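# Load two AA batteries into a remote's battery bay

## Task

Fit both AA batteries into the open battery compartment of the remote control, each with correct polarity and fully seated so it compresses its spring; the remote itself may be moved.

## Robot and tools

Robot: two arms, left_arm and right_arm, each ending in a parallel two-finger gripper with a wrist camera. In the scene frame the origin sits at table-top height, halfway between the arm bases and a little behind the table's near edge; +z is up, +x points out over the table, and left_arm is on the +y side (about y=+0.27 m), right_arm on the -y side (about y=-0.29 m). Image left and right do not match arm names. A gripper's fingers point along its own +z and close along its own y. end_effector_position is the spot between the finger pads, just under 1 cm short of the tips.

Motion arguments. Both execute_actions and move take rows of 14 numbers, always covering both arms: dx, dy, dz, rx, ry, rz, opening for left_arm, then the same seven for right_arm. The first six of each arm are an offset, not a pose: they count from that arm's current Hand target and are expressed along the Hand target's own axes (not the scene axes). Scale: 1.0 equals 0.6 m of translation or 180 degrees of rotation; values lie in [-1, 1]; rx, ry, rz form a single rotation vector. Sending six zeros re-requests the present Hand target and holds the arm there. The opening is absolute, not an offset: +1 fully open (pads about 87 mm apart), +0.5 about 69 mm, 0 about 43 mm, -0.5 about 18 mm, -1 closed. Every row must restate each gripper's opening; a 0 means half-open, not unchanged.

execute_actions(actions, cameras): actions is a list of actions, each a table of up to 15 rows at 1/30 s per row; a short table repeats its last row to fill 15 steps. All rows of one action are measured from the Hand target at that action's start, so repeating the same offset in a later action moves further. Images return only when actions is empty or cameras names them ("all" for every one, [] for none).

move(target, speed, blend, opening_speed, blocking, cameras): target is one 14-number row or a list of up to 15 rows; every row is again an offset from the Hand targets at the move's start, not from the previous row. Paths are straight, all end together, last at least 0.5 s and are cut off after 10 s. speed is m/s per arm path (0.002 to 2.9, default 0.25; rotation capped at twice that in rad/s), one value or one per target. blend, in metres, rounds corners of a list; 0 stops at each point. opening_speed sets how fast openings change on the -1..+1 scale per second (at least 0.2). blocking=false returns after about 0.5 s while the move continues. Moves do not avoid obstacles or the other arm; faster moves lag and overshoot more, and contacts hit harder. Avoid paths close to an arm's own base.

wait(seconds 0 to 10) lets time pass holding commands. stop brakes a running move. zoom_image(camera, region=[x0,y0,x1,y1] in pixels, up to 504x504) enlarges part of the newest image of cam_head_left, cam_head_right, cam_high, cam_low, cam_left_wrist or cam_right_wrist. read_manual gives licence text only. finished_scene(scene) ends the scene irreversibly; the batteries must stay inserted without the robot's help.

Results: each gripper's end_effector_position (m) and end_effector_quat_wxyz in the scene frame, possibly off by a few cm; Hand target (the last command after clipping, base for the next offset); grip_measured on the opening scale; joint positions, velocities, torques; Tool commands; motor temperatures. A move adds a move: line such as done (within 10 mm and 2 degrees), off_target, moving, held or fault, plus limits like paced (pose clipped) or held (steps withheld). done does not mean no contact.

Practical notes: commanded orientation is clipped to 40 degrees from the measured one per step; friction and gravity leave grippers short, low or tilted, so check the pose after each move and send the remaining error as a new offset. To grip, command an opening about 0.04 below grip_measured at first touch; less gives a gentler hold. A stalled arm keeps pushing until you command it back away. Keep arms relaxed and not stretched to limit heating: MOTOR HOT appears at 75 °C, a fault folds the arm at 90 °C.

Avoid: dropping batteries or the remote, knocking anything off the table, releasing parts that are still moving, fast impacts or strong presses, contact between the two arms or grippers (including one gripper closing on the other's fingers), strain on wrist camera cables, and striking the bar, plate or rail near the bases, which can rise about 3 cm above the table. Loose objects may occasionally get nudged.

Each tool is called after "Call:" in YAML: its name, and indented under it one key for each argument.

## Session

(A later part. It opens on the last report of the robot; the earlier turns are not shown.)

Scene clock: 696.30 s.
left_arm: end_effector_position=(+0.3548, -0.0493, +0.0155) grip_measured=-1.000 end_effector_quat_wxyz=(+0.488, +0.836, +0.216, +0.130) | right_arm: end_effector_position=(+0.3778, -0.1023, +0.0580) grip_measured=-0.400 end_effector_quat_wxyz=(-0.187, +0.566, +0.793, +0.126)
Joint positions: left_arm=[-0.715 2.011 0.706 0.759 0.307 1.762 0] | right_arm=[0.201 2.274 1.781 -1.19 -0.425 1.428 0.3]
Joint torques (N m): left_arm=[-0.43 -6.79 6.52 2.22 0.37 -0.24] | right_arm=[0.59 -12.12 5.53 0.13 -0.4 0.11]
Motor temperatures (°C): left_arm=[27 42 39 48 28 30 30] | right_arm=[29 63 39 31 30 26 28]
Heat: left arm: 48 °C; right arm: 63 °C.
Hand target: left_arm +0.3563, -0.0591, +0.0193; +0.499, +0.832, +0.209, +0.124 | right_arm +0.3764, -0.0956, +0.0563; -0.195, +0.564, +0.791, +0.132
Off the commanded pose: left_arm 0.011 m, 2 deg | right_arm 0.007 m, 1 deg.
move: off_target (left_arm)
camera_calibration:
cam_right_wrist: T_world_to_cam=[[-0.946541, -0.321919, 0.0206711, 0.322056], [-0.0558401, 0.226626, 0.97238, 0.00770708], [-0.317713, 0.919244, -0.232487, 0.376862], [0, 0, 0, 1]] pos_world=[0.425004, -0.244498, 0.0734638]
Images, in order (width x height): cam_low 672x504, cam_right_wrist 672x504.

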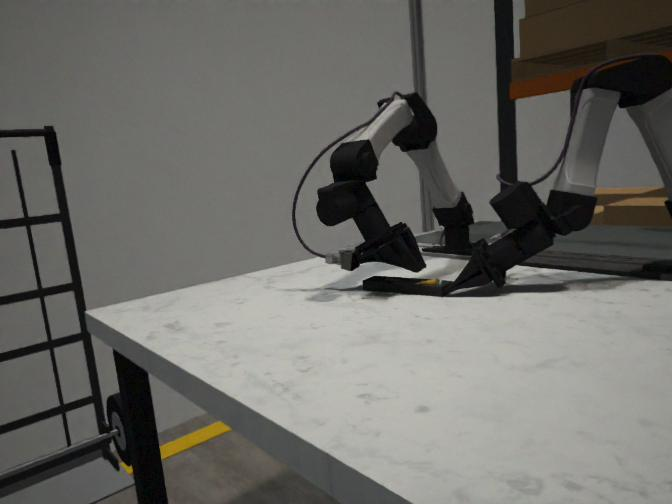

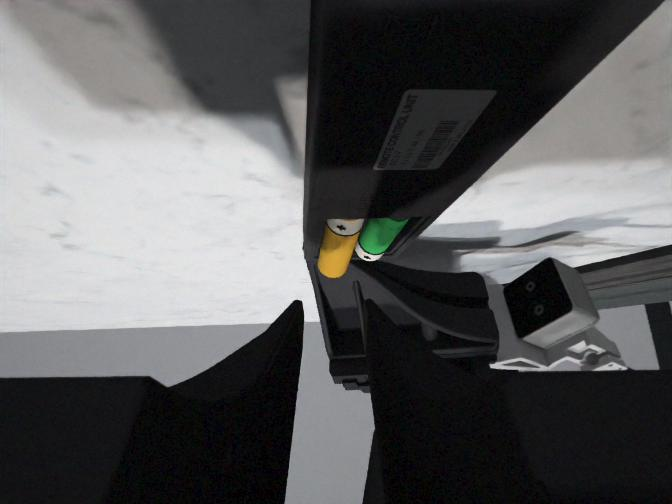

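Call:
move:
  target:
    - [0,0,0,0,0,0,-1,-0.011,-0.001,0.036,0,0,0,-0.4]
    - [0,0,0,0,0,0,-1,-0.011,-0.001,0.036,0,0,0,-0.85]
  speed: 0.06
  opening_speed: 0.6
  cameras: ["cam_right_wrist","cam_low"]

Call:
zoom_image:
  camera: "cam_right_wrist"
  region: [235, 150, 435, 400]

Call:
zoom_image:
  camera: "cam_low"
  region: [340, 230, 480, 320]

Scene clock: 699.37 s.
left_arm: end_effector_position=(+0.3548, -0.0493, +0.0155) grip_measured=-1.000 end_effector_quat_wxyz=(+0.488, +0.836, +0.216, +0.130) | right_arm: end_effector_position=(+0.3767, -0.0996, +0.0367) grip_measured=-0.850 end_effector_quat_wxyz=(-0.185, +0.566, +0.793, +0.127)
Joint positions: left_arm=[-0.715 2.011 0.706 0.759 0.307 1.762 0] | right_arm=[0.207 2.29 1.721 -1.107 -0.426 1.433 0.075]
Joint torques (N m): left_arm=[-0.42 -6.79 6.52 2.22 0.37 -0.24] | right_arm=[0.68 -11.67 5.3 0.17 -0.4 0.15]
Motor temperatures (°C): left_arm=[27 42 39 48 28 30 30] | right_arm=[29 63 39 31 30 26 28]
Heat: left arm: 48 °C; right arm: 63 °C.
Hand target: left_arm +0.3563, -0.0591, +0.0193; +0.499, +0.832, +0.209, +0.124 | right_arm +0.3743, -0.0921, +0.0342; -0.195, +0.564, +0.791, +0.132
Off the commanded pose: left_arm 0.011 m, 2 deg | right_arm 0.008 m, 1 deg.
move: off_target (left_arm)
camera_calibration:
cam_right_wrist: T_world_to_cam=[[-0.9464, -0.322599, 0.0160485, 0.322366], [-0.0603671, 0.225471, 0.972378, 0.0292687], [-0.317306, 0.919289, -0.23286, 0.368867], [0, 0, 0, 1]] pos_world=[0.423898, -0.2417, 0.0522607]
Images, in order (width x height): cam_low 672x504, cam_right_wrist 672x504.

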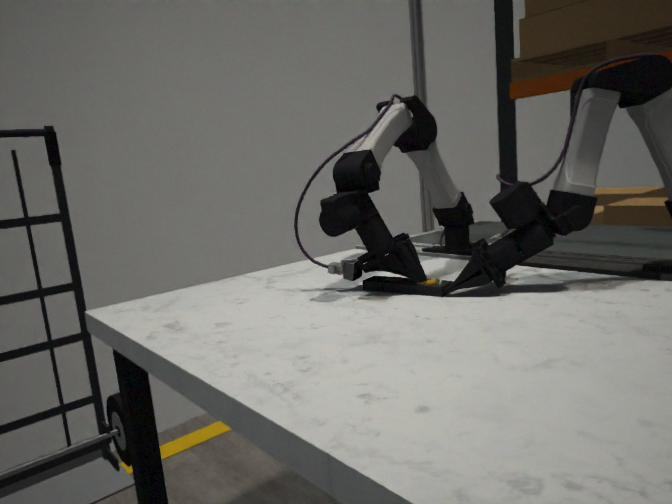

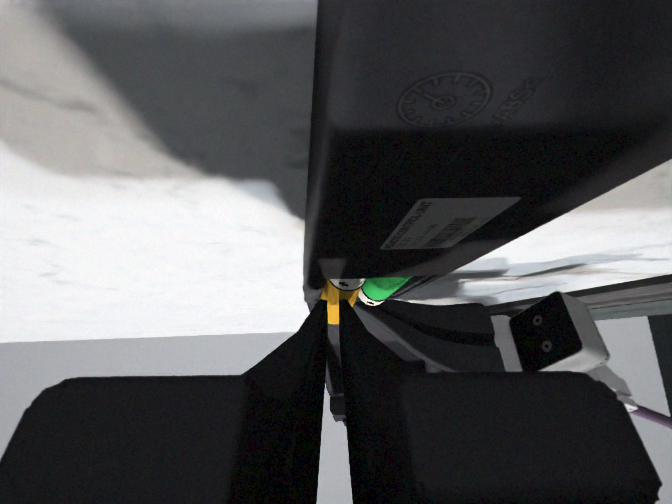

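Scaled by 2.016 from the camera's 672x504 image, which has a finer 960x720 frame.

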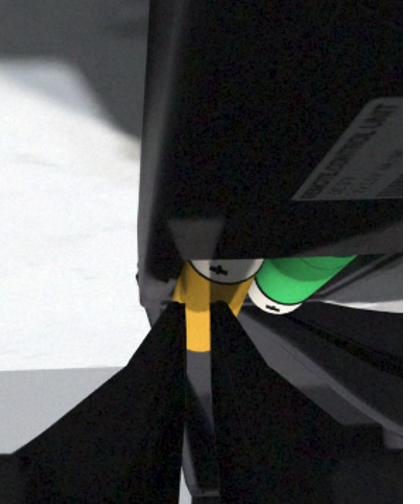

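Scaled by 3.600 from the camera's 672x504 image, which has a finer 960x720 frame.

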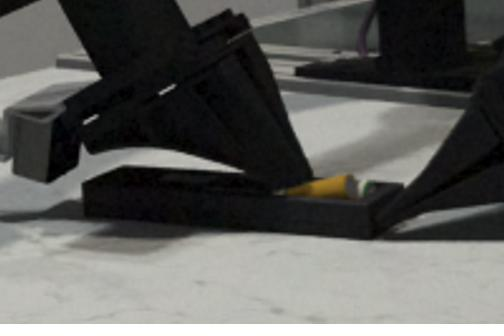

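Call:
move:
  target:
    - [0,0,0,0,0,0,-1,0.016,0,-0.022,0,0,0,-0.4]
    - [0,0,0,0,0,0,-1,0.026,0.0,-0.0,0,0,0,-0.4]
    - [0,0,0,0,0,0,-1,0.014,0,0.022,0,0,0,-0.4]
    - [0,0,0,0,0,0,-1,0.014,0,0.022,0,0,0,-0.85]
  speed: 0.06
  opening_speed: 0.6
  cameras: ["cam_right_wrist","cam_low"]

Call:
zoom_image:
  camera: "cam_low"
  region: [340, 230, 480, 320]

Scene clock: 703.70 s.
left_arm: end_effector_position=(+0.3548, -0.0493, +0.0155) grip_measured=-1.000 end_effector_quat_wxyz=(+0.488, +0.836, +0.216, +0.130) | right_arm: end_effector_position=(+0.3723, -0.0849, +0.0298) grip_measured=-0.451 end_effector_quat_wxyz=(-0.184, +0.565, +0.795, +0.126)
Joint positions: left_arm=[-0.715 2.011 0.706 0.759 0.307 1.762 0] | right_arm=[0.244 2.29 1.693 -1.062 -0.426 1.471 0.275]
Joint torques (N m): left_arm=[-0.42 -6.79 6.52 2.21 0.37 -0.24] | right_arm=[0.21 -11.71 4.78 0.22 -0.41 0.09]
Motor temperatures (°C): left_arm=[27 42 39 48 28 30 30] | right_arm=[29 64 39 31 30 26 28]
Heat: left arm: 48 °C; right arm: 64 °C.
Hand target: left_arm +0.3563, -0.0591, +0.0193; +0.499, +0.832, +0.208, +0.124 | right_arm +0.3698, -0.0795, +0.0262; -0.195, +0.564, +0.791, +0.132
Off the commanded pose: left_arm 0.011 m, 2 deg | right_arm 0.007 m, 1 deg.
move: off_target (left_arm)
camera_calibration:
cam_right_wrist: T_world_to_cam=[[-0.945571, -0.325062, 0.015186, 0.322501], [-0.062966, 0.228547, 0.971495, 0.0336268], [-0.319267, 0.917661, -0.236575, 0.353117], [0, 0, 0, 1]] pos_world=[0.419803, -0.226894, 0.0459728]
Images, in order (width x height): cam_low 672x504, cam_right_wrist 672x504.

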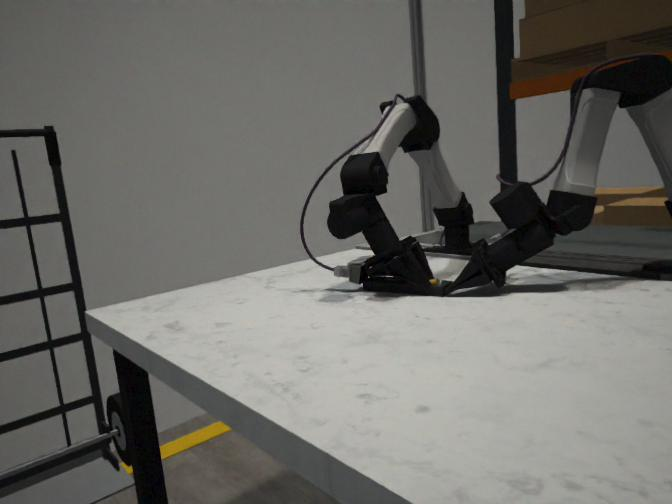

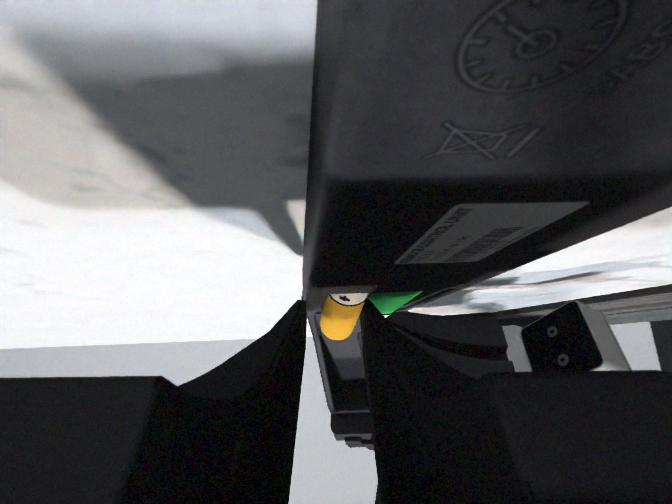

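Scaled by 3.600 from the camera's 672x504 image, which has a finer 960x720 frame.

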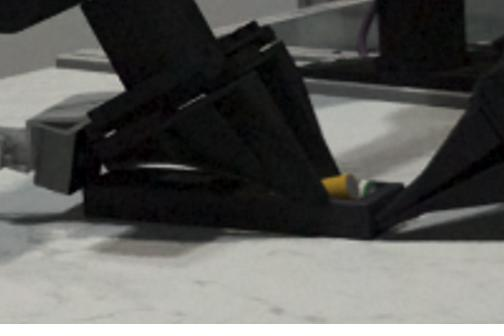

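Call:
move:
  target:
    - [0,0,0,0,0,0,-1,0,0,0,0,0,0,-0.35]
    - [0,0,0,0,0,0,-1,0.01,0,-0.033,0,0,0,-0.4]
    - [0,0,0,0,0,0,-1,0.01,-0.007,-0.033,0,0,0,-0.45]
    - [0,0,0,0,0,0,-1,0.0,-0.007,-0.004,0,0,0,-0.45]
    - [0,0,0,0,0,0,-1,0.0,-0.007,-0.004,0,0,0,-0.88]
  speed: 0.06
  opening_speed: 0.6
  cameras: ["cam_right_wrist","cam_low"]

Call:
zoom_image:
  camera: "cam_low"
  region: [340, 230, 480, 320]

Scene clock: 710.33 s.
left_arm: end_effector_position=(+0.3547, -0.0495, +0.0155) grip_measured=-1.000 end_effector_quat_wxyz=(+0.488, +0.836, +0.216, +0.130) | right_arm: end_effector_position=(+0.3652, -0.0871, +0.0293) grip_measured=-0.457 end_effector_quat_wxyz=(-0.194, +0.568, +0.792, +0.115)
Joint positions: left_arm=[-0.715 2.011 0.706 0.759 0.308 1.762 0] | right_arm=[0.243 2.287 1.683 -1.085 -0.427 1.472 0.271]
Joint torques (N m): left_arm=[-0.42 -6.79 6.52 2.22 0.36 -0.24] | right_arm=[0.09 -12.93 3.85 0.45 -0.4 0.04]
Motor temperatures (°C): left_arm=[27 42 39 48 28 30 30] | right_arm=[29 64 39 31 30 26 28]
Heat: left arm: 48 °C; right arm: 64 °C.
Hand target: left_arm +0.3563, -0.0591, +0.0193; +0.499, +0.832, +0.208, +0.124 | right_arm +0.3661, -0.0819, +0.0283; -0.195, +0.564, +0.791, +0.132
Off the commanded pose: left_arm 0.011 m, 2 deg | right_arm 0.005 m, 2 deg.
move: off_target (left_arm); target 2's new opening was sent with right_arm's hand 0.018 m and 2 deg from that target; target 3's new opening was sent with right_arm's hand 0.017 m and 2 deg from that target
camera_calibration:
cam_right_wrist: T_world_to_cam=[[-0.945301, -0.322993, 0.0456188, 0.314198], [-0.0333683, 0.234865, 0.971455, 0.0239959], [-0.324488, 0.916795, -0.232795, 0.354528], [0, 0, 0, 1]] pos_world=[0.412853, -0.229182, 0.0448883]
Images, in order (width x height): cam_low 672x504, cam_right_wrist 672x504.

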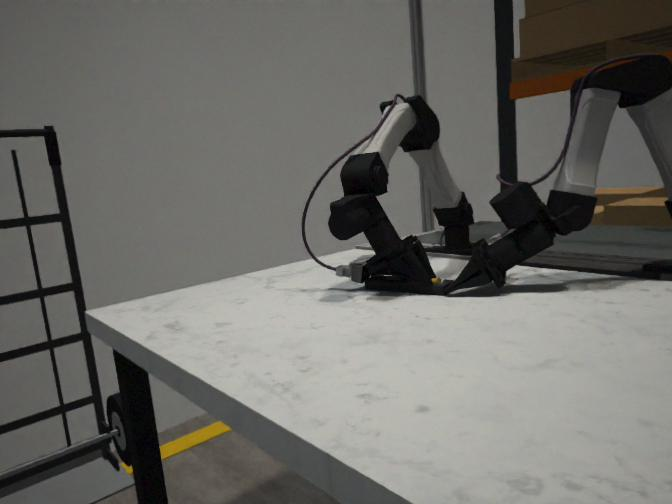

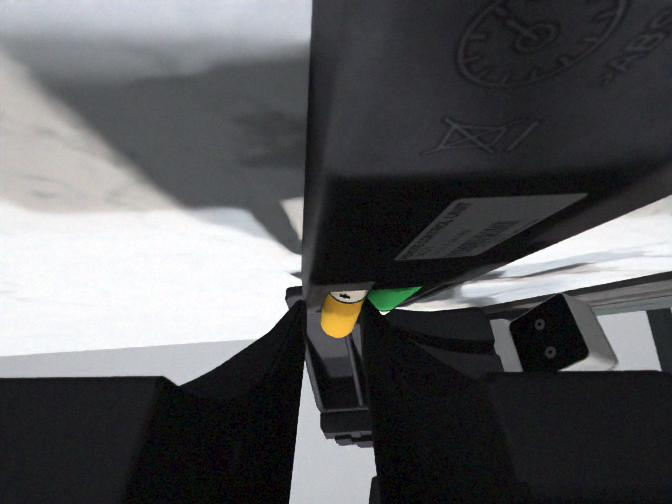

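Scaled by 3.600 from the camera's 672x504 image, which has a finer 960x720 frame.

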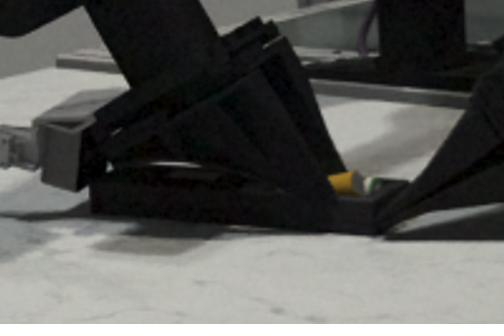

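Call:
move:
  target:
    - [0,0,0,0,0,0,-1,0,0,0,0,0,0,-0.35]
    - [0,0,0,0,0,0,-1,0.035,0,-0.07,0,0,0,-0.35]
  speed: 0.08
  opening_speed: 0.8

Call:
move:
  target: [0,0,0,0,0,0,-1,0.0,-0.01,0.02,0,-0.04,0,-0.45]
  speed: 0.06
  cameras: ["cam_right_wrist","cam_high"]

Call:
zoom_image:
  camera: "cam_right_wrist"
  region: [235, 150, 435, 400]

Call:
zoom_image:
  camera: "cam_high"
  region: [310, 150, 390, 230]

Scene clock: 714.00 s.
left_arm: end_effector_position=(+0.3546, -0.0494, +0.0154) grip_measured=-1.000 end_effector_quat_wxyz=(+0.488, +0.836, +0.216, +0.130) | right_arm: end_effector_position=(+0.3582, -0.0890, +0.0521) grip_measured=-0.350 end_effector_quat_wxyz=(-0.206, +0.570, +0.788, +0.102)
Joint positions: left_arm=[-0.715 2.011 0.706 0.759 0.308 1.762 0] | right_arm=[0.243 2.264 1.735 -1.196 -0.429 1.472 0.325]
Joint torques (N m): left_arm=[-0.42 -6.79 6.52 2.22 0.36 -0.23] | right_arm=[0.2 -15.73 8.99 -0.11 -0.4 0.09]
Motor temperatures (°C): left_arm=[27 42 39 48 28 30 30] | right_arm=[29 66 39 31 30 26 28]
Heat: left arm: 48 °C; right arm: 66 °C.
Hand target: left_arm +0.3563, -0.0592, +0.0194; +0.499, +0.832, +0.208, +0.124 | right_arm +0.3668, -0.0822, +0.0753; -0.195, +0.564, +0.791, +0.132
Off the commanded pose: left_arm 0.011 m, 2 deg | right_arm 0.026 m, 4 deg.
move: off_target (left_arm, right_arm)

Scene clock: 715.60 s.
left_arm: end_effector_position=(+0.3546, -0.0494, +0.0154) grip_measured=-1.000 end_effector_quat_wxyz=(+0.488, +0.836, +0.216, +0.130) | right_arm: end_effector_position=(+0.3575, -0.0814, +0.0529) grip_measured=-0.450 end_effector_quat_wxyz=(-0.163, +0.573, +0.798, +0.084)
Joint positions: left_arm=[-0.715 2.011 0.706 0.759 0.308 1.762 0] | right_arm=[0.293 2.232 1.726 -1.172 -0.344 1.528 0.275]
Joint torques (N m): left_arm=[-0.43 -6.79 6.52 2.22 0.36 -0.24] | right_arm=[0.61 -16.16 5.11 0.16 -0.05 0.13]
Motor temperatures (°C): left_arm=[27 42 39 48 28 30 30] | right_arm=[29 66 39 31 30 26 28]
Heat: left arm: 48 °C; right arm: 66 °C.
Hand target: left_arm +0.3563, -0.0592, +0.0194; +0.499, +0.832, +0.208, +0.124 | right_arm +0.3592, -0.0790, +0.0646; -0.145, +0.571, +0.802, +0.096
Off the commanded pose: left_arm 0.011 m, 2 deg | right_arm 0.012 m, 3 deg.
move: off_target (left_arm, right_arm)
camera_calibration:
cam_right_wrist: T_world_to_cam=[[-0.944621, -0.322445, 0.0609963, 0.306785], [-0.0478868, 0.319322, 0.946436, 0.0129283], [-0.324651, 0.891102, -0.317079, 0.35461], [0, 0, 0, 1]] pos_world=[0.405539, -0.221201, 0.081491]
Images, in order (width x height): cam_high 672x504, cam_right_wrist 672x504.

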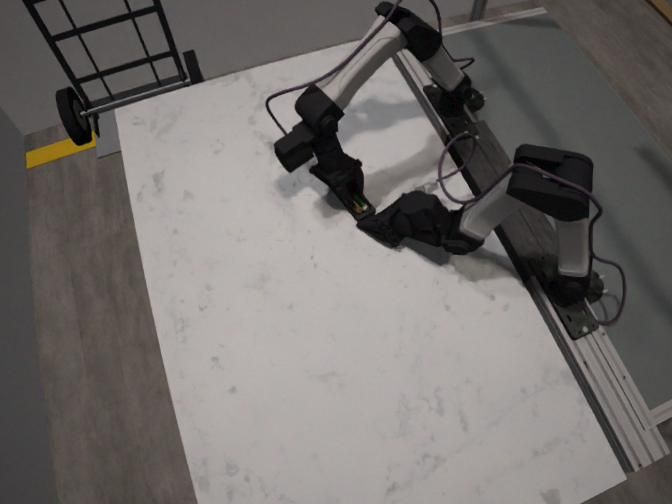

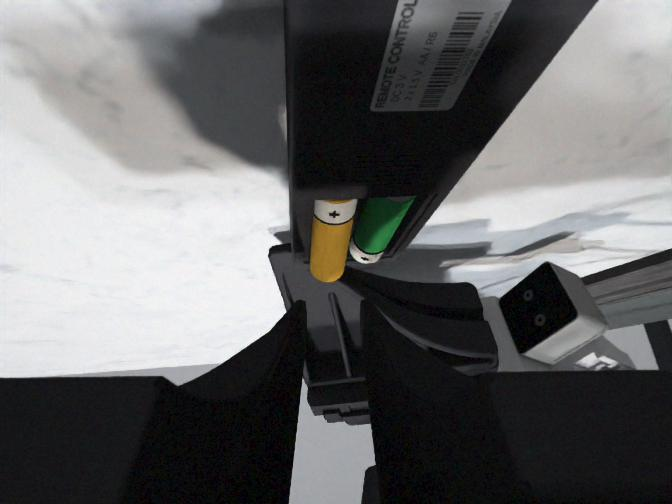

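Scaled by 2.016 from the camera's 672x504 image, which has a finer 960x720 frame.

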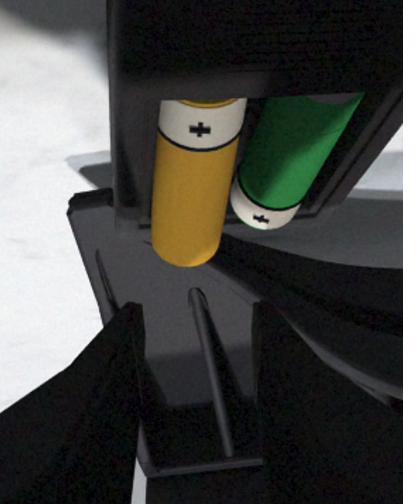

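Scaled by 6.300 from the camera's 672x504 image, which has a finer 960x720 frame.

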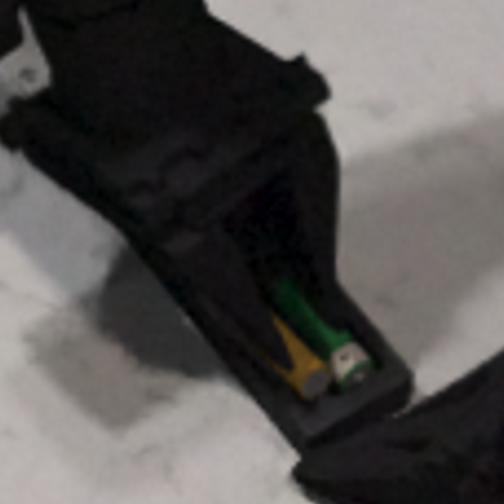

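Call:
move:
  target:
    - [0,0,0,0,0,0,-1,-0.028,0,0.05,0,0,0,-0.45]
    - [0,0,0,0,0,0,-1,-0.028,0,0.05,0,0,0,-0.88]
  speed: 0.06
  opening_speed: 0.6
  cameras: ["cam_right_wrist","cam_low"]

Call:
zoom_image:
  camera: "cam_low"
  region: [340, 230, 480, 320]

Scene clock: 718.40 s.
left_arm: end_effector_position=(+0.3546, -0.0495, +0.0154) grip_measured=-1.000 end_effector_quat_wxyz=(+0.488, +0.836, +0.216, +0.129) | right_arm: end_effector_position=(+0.3583, -0.0812, +0.0332) grip_measured=-0.614 end_effector_quat_wxyz=(-0.154, +0.571, +0.801, +0.094)
Joint positions: left_arm=[-0.715 2.011 0.706 0.759 0.308 1.762 0] | right_arm=[0.293 2.232 1.648 -1.067 -0.342 1.525 0.193]
Joint torques (N m): left_arm=[-0.43 -6.79 6.52 2.22 0.35 -0.24] | right_arm=[-0.34 -12.64 4.7 0.31 -0.03 0.04]
Motor temperatures (°C): left_arm=[27 42 39 48 28 30 30] | right_arm=[29 66 39 31 30 26 28]
Heat: left arm: 48 °C; right arm: 66 °C.
Hand target: left_arm +0.3563, -0.0592, +0.0194; +0.499, +0.832, +0.208, +0.124 | right_arm +0.3607, -0.0844, +0.0307; -0.145, +0.571, +0.802, +0.096
Off the commanded pose: left_arm 0.011 m, 2 deg | right_arm 0.005 m, 1 deg.
move: off_target (left_arm)
camera_calibration:
cam_right_wrist: T_world_to_cam=[[-0.944999, -0.325438, 0.0326533, 0.309571], [-0.0750159, 0.312832, 0.946842, 0.0406554], [-0.318354, 0.892315, -0.320039, 0.34645], [0, 0, 0, 1]] pos_world=[0.405888, -0.221115, 0.0622749]
Images, in order (width x height): cam_low 672x504, cam_right_wrist 672x504.

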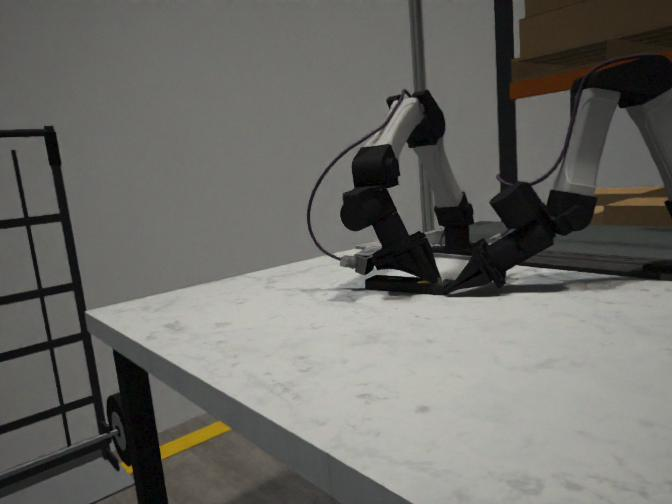

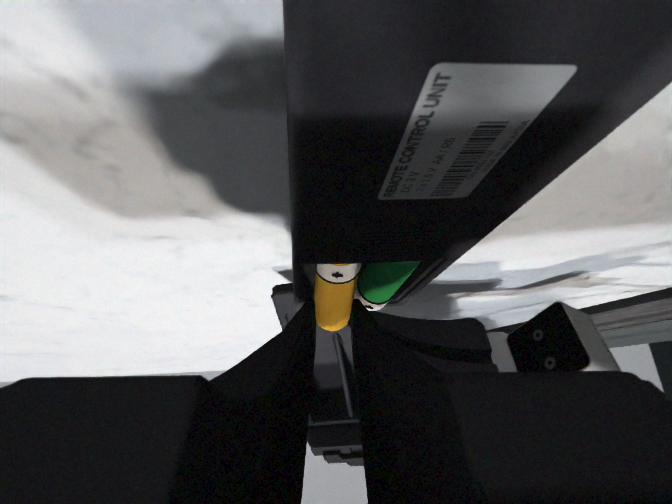

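Scaled by 3.600 from the camera's 672x504 image, which has a finer 960x720 frame.

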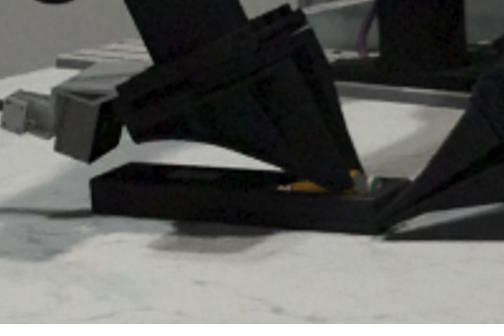

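Call:
move:
  target:
    - [0,0,0,0,0,0,-1,0.01,0,-0.05,0,0,0,-0.88]
    - [0,0,0,0,0,0,-1,0.0,0,-0.06,0,-0.16,0,-0.88]
  speed: 0.06
  cameras: ["cam_right_wrist","cam_low","cam_high"]

Call:
zoom_image:
  camera: "cam_right_wrist"
  region: [235, 150, 435, 400]

Call:
zoom_image:
  camera: "cam_low"
  region: [340, 230, 480, 320]

Call:
zoom_image:
  camera: "cam_high"
  region: [310, 150, 390, 230]

Scene clock: 725.67 s.
left_arm: end_effector_position=(+0.3543, -0.0500, +0.0157) grip_measured=-1.000 end_effector_quat_wxyz=(+0.489, +0.836, +0.215, +0.129) | right_arm: end_effector_position=(+0.3555, -0.1013, +0.0482) grip_measured=-0.616 end_effector_quat_wxyz=(+0.039, +0.576, +0.814, -0.068)
Joint positions: left_arm=[-0.715 2.011 0.706 0.76 0.311 1.762 0] | right_arm=[0.456 2.212 1.793 -1.277 0.146 1.694 0.192]
Joint torques (N m): left_arm=[-0.43 -6.78 6.52 2.21 0.32 -0.24] | right_arm=[0.59 -14.17 9.8 -0.08 0.2 0.11]
Motor temperatures (°C): left_arm=[27 42 39 48 28 30 30] | right_arm=[29 67 39 31 30 26 28]
Heat: left arm: 48 °C; right arm: 67 °C.
Hand target: left_arm +0.3563, -0.0591, +0.0193; +0.499, +0.832, +0.209, +0.124 | right_arm +0.3651, -0.0959, +0.0645; +0.059, +0.577, +0.813, -0.049
Off the commanded pose: left_arm 0.010 m, 2 deg | right_arm 0.020 m, 3 deg.
move: off_target (right_arm)
camera_calibration:
cam_right_wrist: T_world_to_cam=[[-0.945111, -0.319066, 0.0704435, 0.298854], [-0.1914, 0.715329, 0.672064, 0.127926], [-0.264823, 0.621692, -0.737135, 0.341878], [0, 0, 0, 1]] pos_world=[0.397472, -0.208698, 0.144984]
Images, in order (width x height): cam_high 672x504, cam_low 672x504, cam_right_wrist 672x504.

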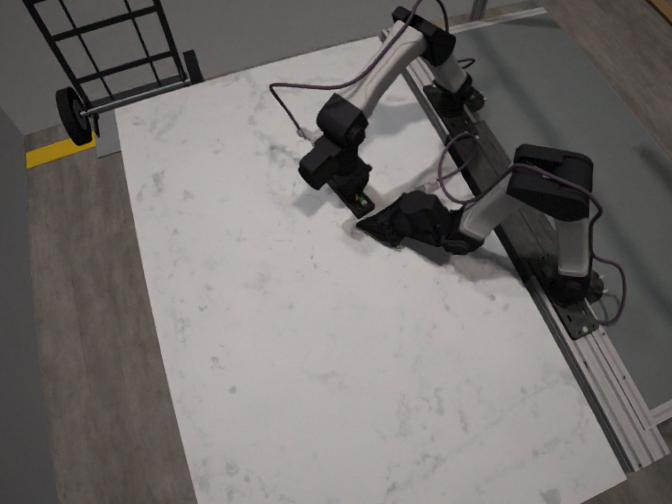

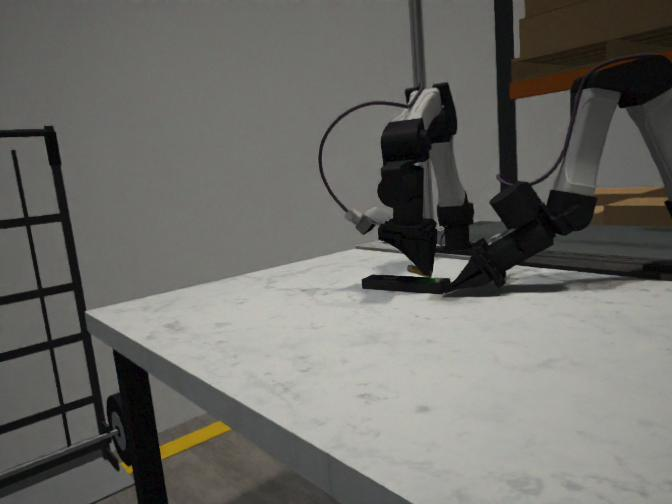

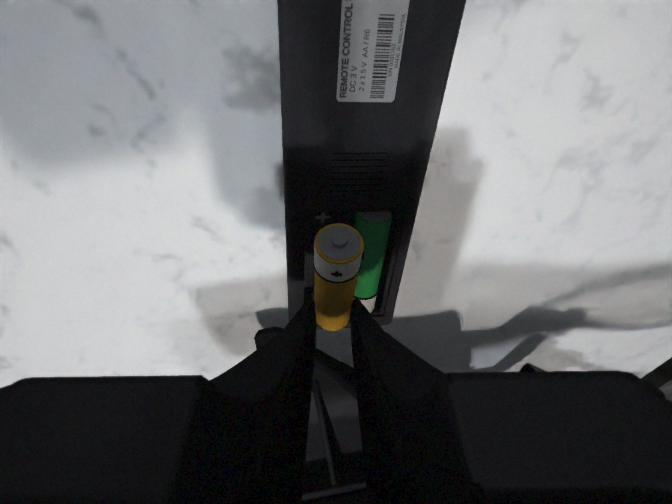

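Scaled by 2.016 from the camera's 672x504 image, which has a finer 960x720 frame.

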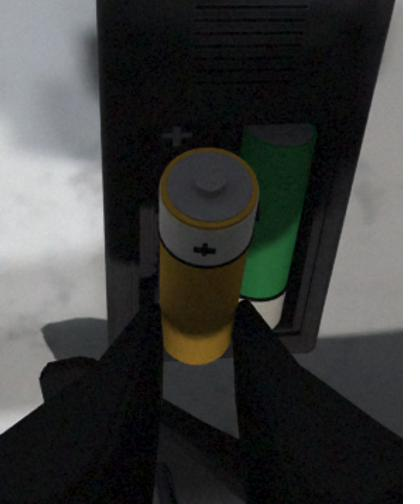

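Scaled by 3.600 from the camera's 672x504 image, which has a finer 960x720 frame.

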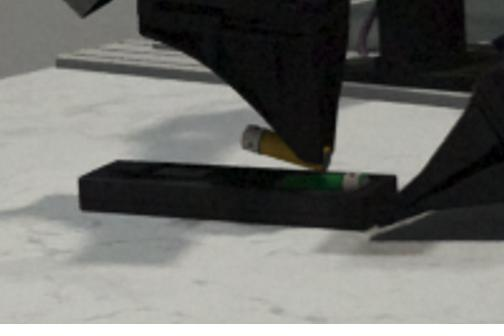

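Scaled by 6.300 from the camera's 672x504 image, which has a finer 960x720 frame.

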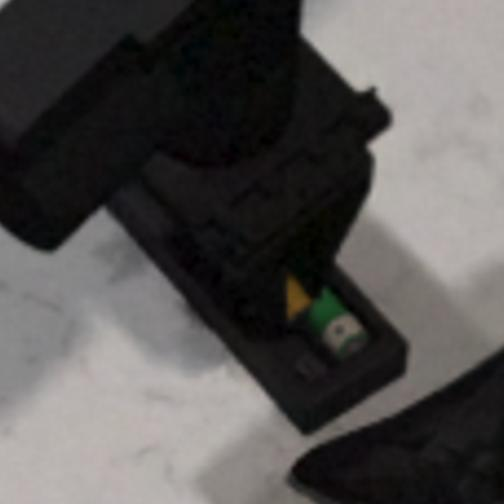

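Call:
move:
  target:
    - [0,0,0,0,0,0,-1,0.003,-0.018,0.025,0,0,0,-0.88]
    - [0,0,0,0,0,0,-1,0.003,-0.016,0.045,0,0,0,-0.88]
  speed: 0.05
  cameras: ["cam_right_wrist","cam_low","cam_high"]

Call:
zoom_image:
  camera: "cam_right_wrist"
  region: [235, 150, 435, 400]

Call:
zoom_image:
  camera: "cam_low"
  region: [340, 230, 480, 320]

Call:
zoom_image:
  camera: "cam_high"
  region: [310, 150, 390, 230]

Scene clock: 728.87 s.
left_arm: end_effector_position=(+0.3543, -0.0500, +0.0157) grip_measured=-1.000 end_effector_quat_wxyz=(+0.489, +0.836, +0.215, +0.129) | right_arm: end_effector_position=(+0.3518, -0.1031, +0.0322) grip_measured=-0.616 end_effector_quat_wxyz=(+0.042, +0.577, +0.813, -0.063)
Joint positions: left_arm=[-0.715 2.011 0.706 0.76 0.311 1.762 0] | right_arm=[0.456 2.194 1.701 -1.191 0.147 1.697 0.192]
Joint torques (N m): left_arm=[-0.42 -6.78 6.52 2.21 0.32 -0.24] | right_arm=[0.31 -14.28 4.59 0.27 0.22 0.11]
Motor temperatures (°C): left_arm=[27 42 39 48 28 30 30] | right_arm=[29 68 40 31 30 26 28]
Heat: left arm: 48 °C; right arm: 68 °C.
Hand target: left_arm +0.3563, -0.0591, +0.0193; +0.499, +0.832, +0.209, +0.124 | right_arm +0.3565, -0.1014, +0.0377; +0.059, +0.577, +0.813, -0.049
Off the commanded pose: left_arm 0.010 m, 2 deg | right_arm 0.007 m, 3 deg.
move: off_target (right_arm)
camera_calibration:
cam_right_wrist: T_world_to_cam=[[-0.946573, -0.317186, 0.0582464, 0.297013], [-0.197483, 0.712909, 0.672875, 0.14108], [-0.254951, 0.625423, -0.737459, 0.327208], [0, 0, 0, 1]] pos_world=[0.392428, -0.211012, 0.129074]
Images, in order (width x height): cam_high 672x504, cam_low 672x504, cam_right_wrist 672x504.

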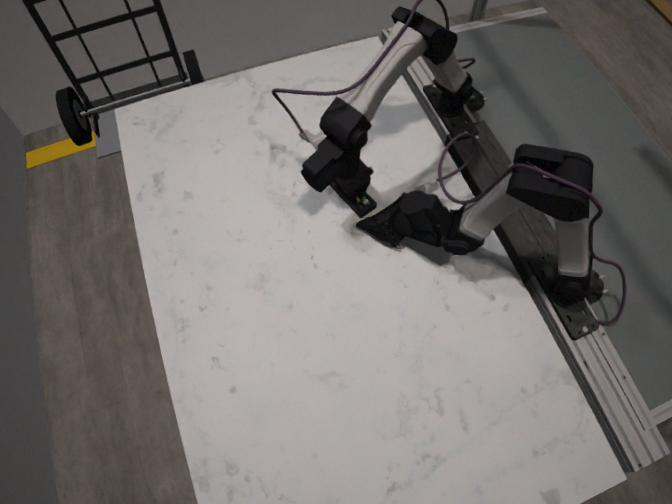

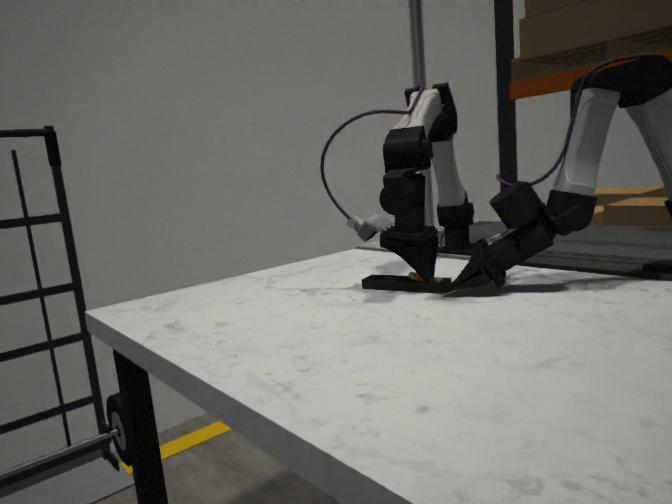

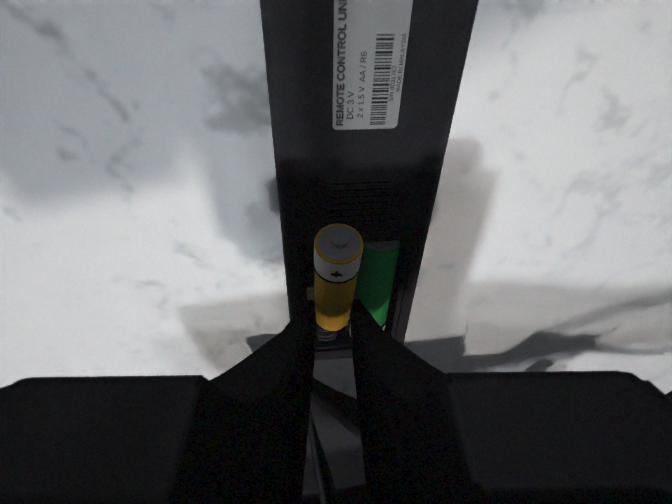

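Scaled by 2.016 from the camera's 672x504 image, which has a finer 960x720 frame.

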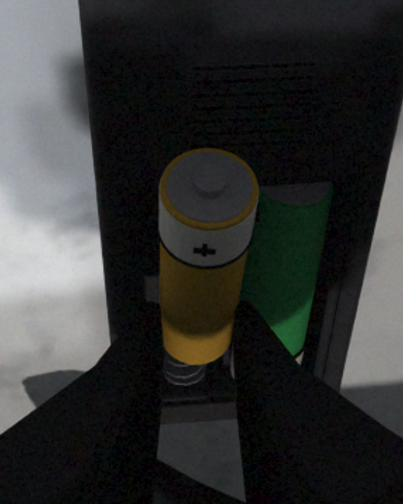

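Scaled by 3.600 from the camera's 672x504 image, which has a finer 960x720 frame.

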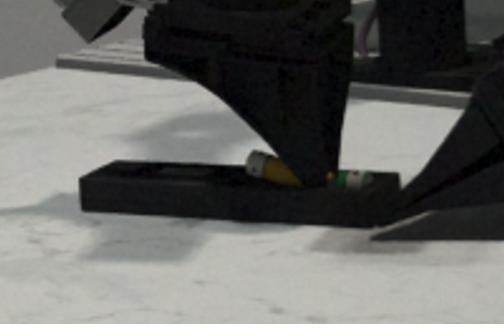

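Scaled by 6.300 from the camera's 672x504 image, which has a finer 960x720 frame.

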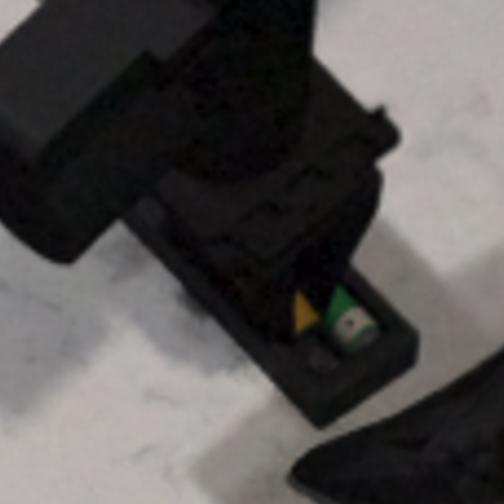

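Call:
move:
  target:
    - [0,0,0,0,0,0,-1,0.035,0,0.0,0,0,0,-0.9]
    - [0,0,0,0,0,0,-1,0.065,0,0.006,0,0,0,-0.92]
    - [0,0,0,0,0,0,-1,0.085,0,0.006,0,0,0,-0.92]
  speed: 0.05
  cameras: ["cam_right_wrist","cam_low","cam_high"]

Call:
zoom_image:
  camera: "cam_right_wrist"
  region: [235, 150, 435, 400]

Call:
zoom_image:
  camera: "cam_low"
  region: [340, 230, 480, 320]

Call:
zoom_image:
  camera: "cam_high"
  region: [310, 150, 390, 230]

Scene clock: 732.90 s.
left_arm: end_effector_position=(+0.3553, -0.0483, +0.0148) grip_measured=-1.000 end_effector_quat_wxyz=(+0.485, +0.836, +0.218, +0.132) | right_arm: end_effector_position=(+0.3408, -0.0828, +0.0321) grip_measured=-0.618 end_effector_quat_wxyz=(+0.080, +0.579, +0.807, -0.079)
Joint positions: left_arm=[-0.715 2.011 0.706 0.756 0.301 1.762 0] | right_arm=[0.548 2.194 1.702 -1.206 0.217 1.803 0.191]
Joint torques (N m): left_arm=[-0.43 -6.82 6.49 2.25 0.44 -0.24] | right_arm=[2.21 -9.7 7.47 0.4 -0.47 0.2]
Motor temperatures (°C): left_arm=[27 42 39 48 28 30 30] | right_arm=[29 67 40 31 30 26 28]
Heat: left arm: 48 °C; right arm: 67 °C.
Hand target: left_arm +0.3563, -0.0592, +0.0194; +0.499, +0.832, +0.208, +0.124 | right_arm +0.3401, -0.0543, +0.0264; +0.059, +0.577, +0.813, -0.049
Off the commanded pose: left_arm 0.012 m, 2 deg | right_arm 0.029 m, 4 deg.
move: off_target (left_arm, right_arm); target 2's new opening was sent with right_arm's hand 0.021 m and 3 deg from that target
camera_calibration:
cam_right_wrist: T_world_to_cam=[[-0.950832, -0.307377, 0.0379119, 0.29589], [-0.220806, 0.758637, 0.612956, 0.138105], [-0.21717, 0.574447, -0.789207, 0.296191], [0, 0, 0, 1]] pos_world=[0.37616, -0.183967, 0.137886]
Images, in order (width x height): cam_high 672x504, cam_low 672x504, cam_right_wrist 672x504.

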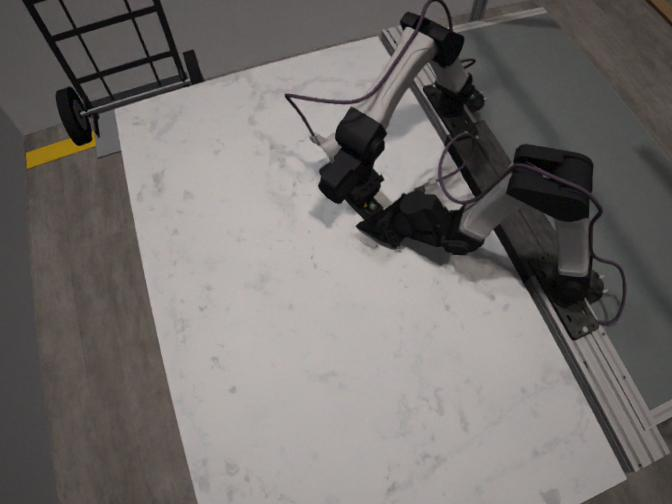

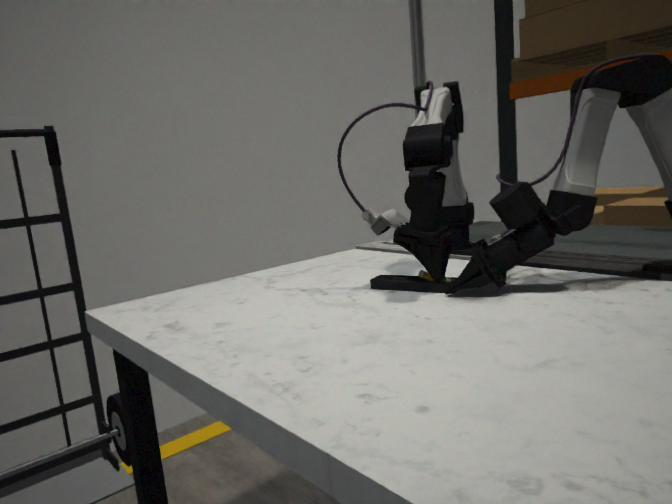

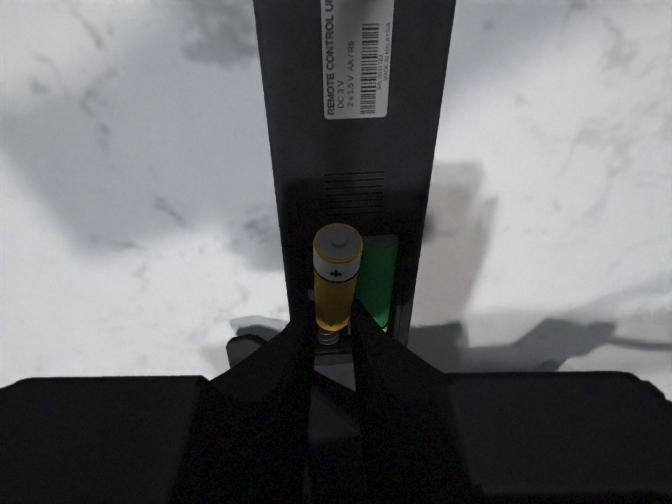

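Scaled by 2.016 from the camera's 672x504 image, which has a finer 960x720 frame.

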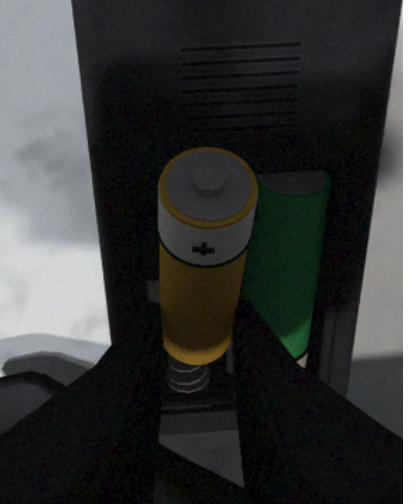

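Scaled by 3.600 from the camera's 672x504 image, which has a finer 960x720 frame.

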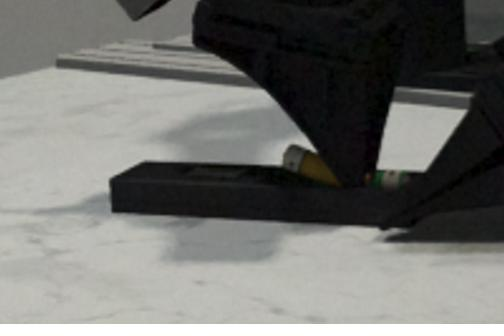

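Scaled by 6.300 from the camera's 672x504 image, which has a finer 960x720 frame.

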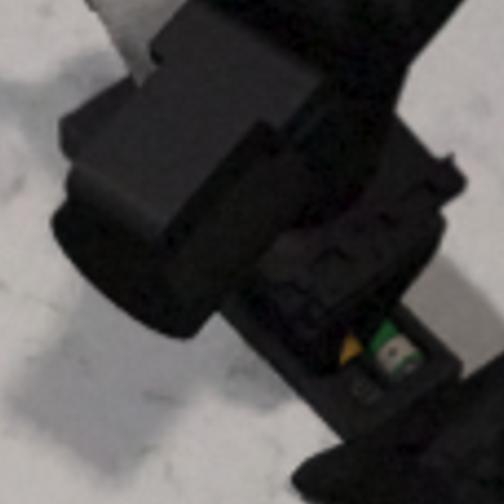

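Call:
move:
  target:
    - [0,0,0,0,0,0,-1,0.03,0,0.0,0,0.02,0,-0.92]
    - [0,0,0,0,0,0,-1,0.05,0,0.004,0,0.03,0,-0.92]
  speed: 0.05
  cameras: ["cam_right_wrist","cam_low"]

Call:
zoom_image:
  camera: "cam_right_wrist"
  region: [235, 150, 435, 400]

Call:
zoom_image:
  camera: "cam_low"
  region: [340, 230, 480, 320]

Scene clock: 735.47 s.
left_arm: end_effector_position=(+0.3583, -0.0457, +0.0155) grip_measured=-1.000 end_effector_quat_wxyz=(+0.484, +0.835, +0.222, +0.138) | right_arm: end_effector_position=(+0.3333, -0.0703, +0.0324) grip_measured=-0.618 end_effector_quat_wxyz=(+0.066, +0.582, +0.807, -0.072)
Joint positions: left_arm=[-0.71 2.011 0.706 0.76 0.29 1.762 0] | right_arm=[0.57 2.194 1.702 -1.209 0.184 1.828 0.191]
Joint torques (N m): left_arm=[-0.79 -6.87 6.46 2.21 0.55 -0.23] | right_arm=[2.78 -8.68 6.32 0.79 -0.99 0.14]
Motor temperatures (°C): left_arm=[27 42 39 48 28 30 30] | right_arm=[29 67 40 31 30 26 28]
Heat: left arm: 48 °C; right arm: 67 °C.
Hand target: left_arm +0.3564, -0.0590, +0.0193; +0.499, +0.832, +0.209, +0.124 | right_arm +0.3304, -0.0267, +0.0194; +0.021, +0.579, +0.815, -0.021
Off the commanded pose: left_arm 0.014 m, 3 deg | right_arm 0.046 m, 8 deg.
move: off_target (left_arm, right_arm)
camera_calibration:
cam_right_wrist: T_world_to_cam=[[-0.951767, -0.303762, 0.0432186, 0.292922], [-0.208196, 0.742858, 0.636251, 0.12083], [-0.225374, 0.596565, -0.77027, 0.291303], [0, 0, 0, 1]] pos_world=[0.369602, -0.174562, 0.134844]
Images, in order (width x height): cam_low 672x504, cam_right_wrist 672x504.

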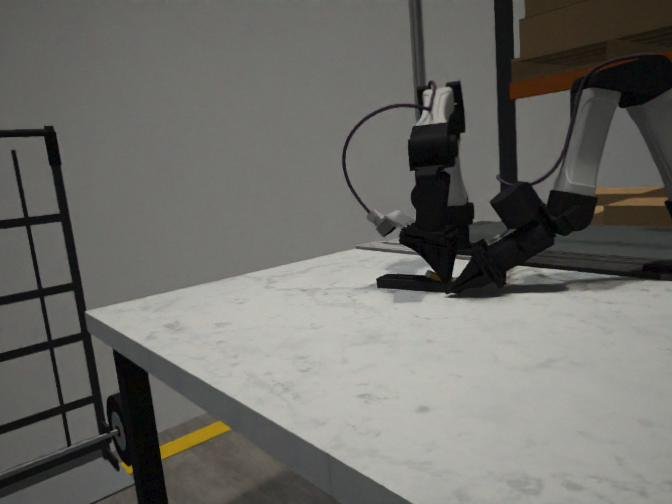

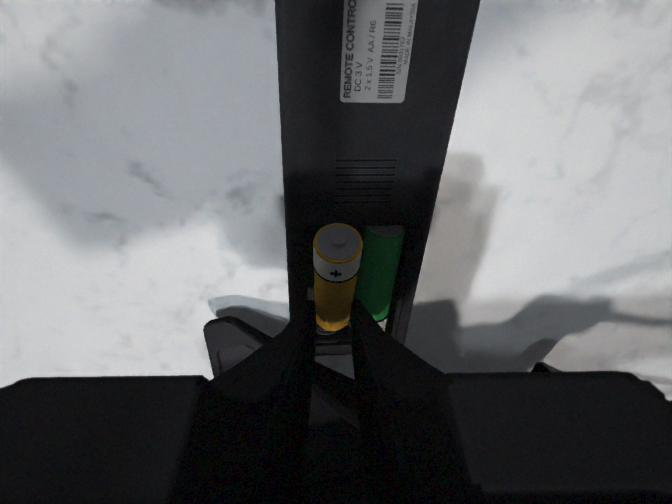

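Scaled by 2.016 from the camera's 672x504 image, which has a finer 960x720 frame.

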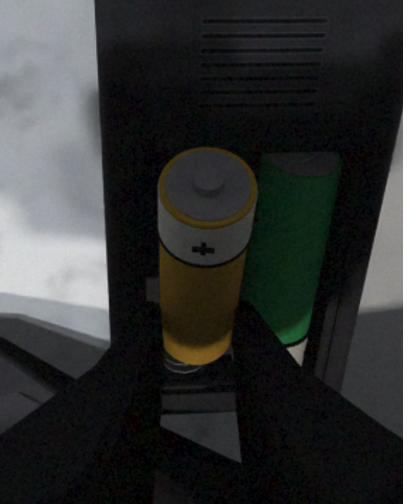

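Scaled by 3.600 from the camera's 672x504 image, which has a finer 960x720 frame.

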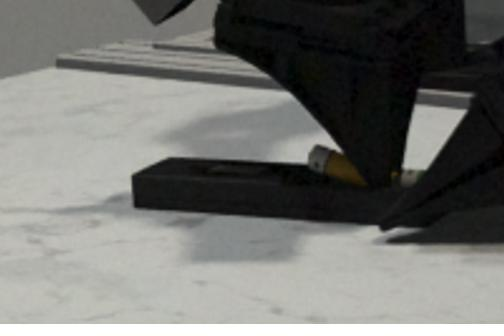

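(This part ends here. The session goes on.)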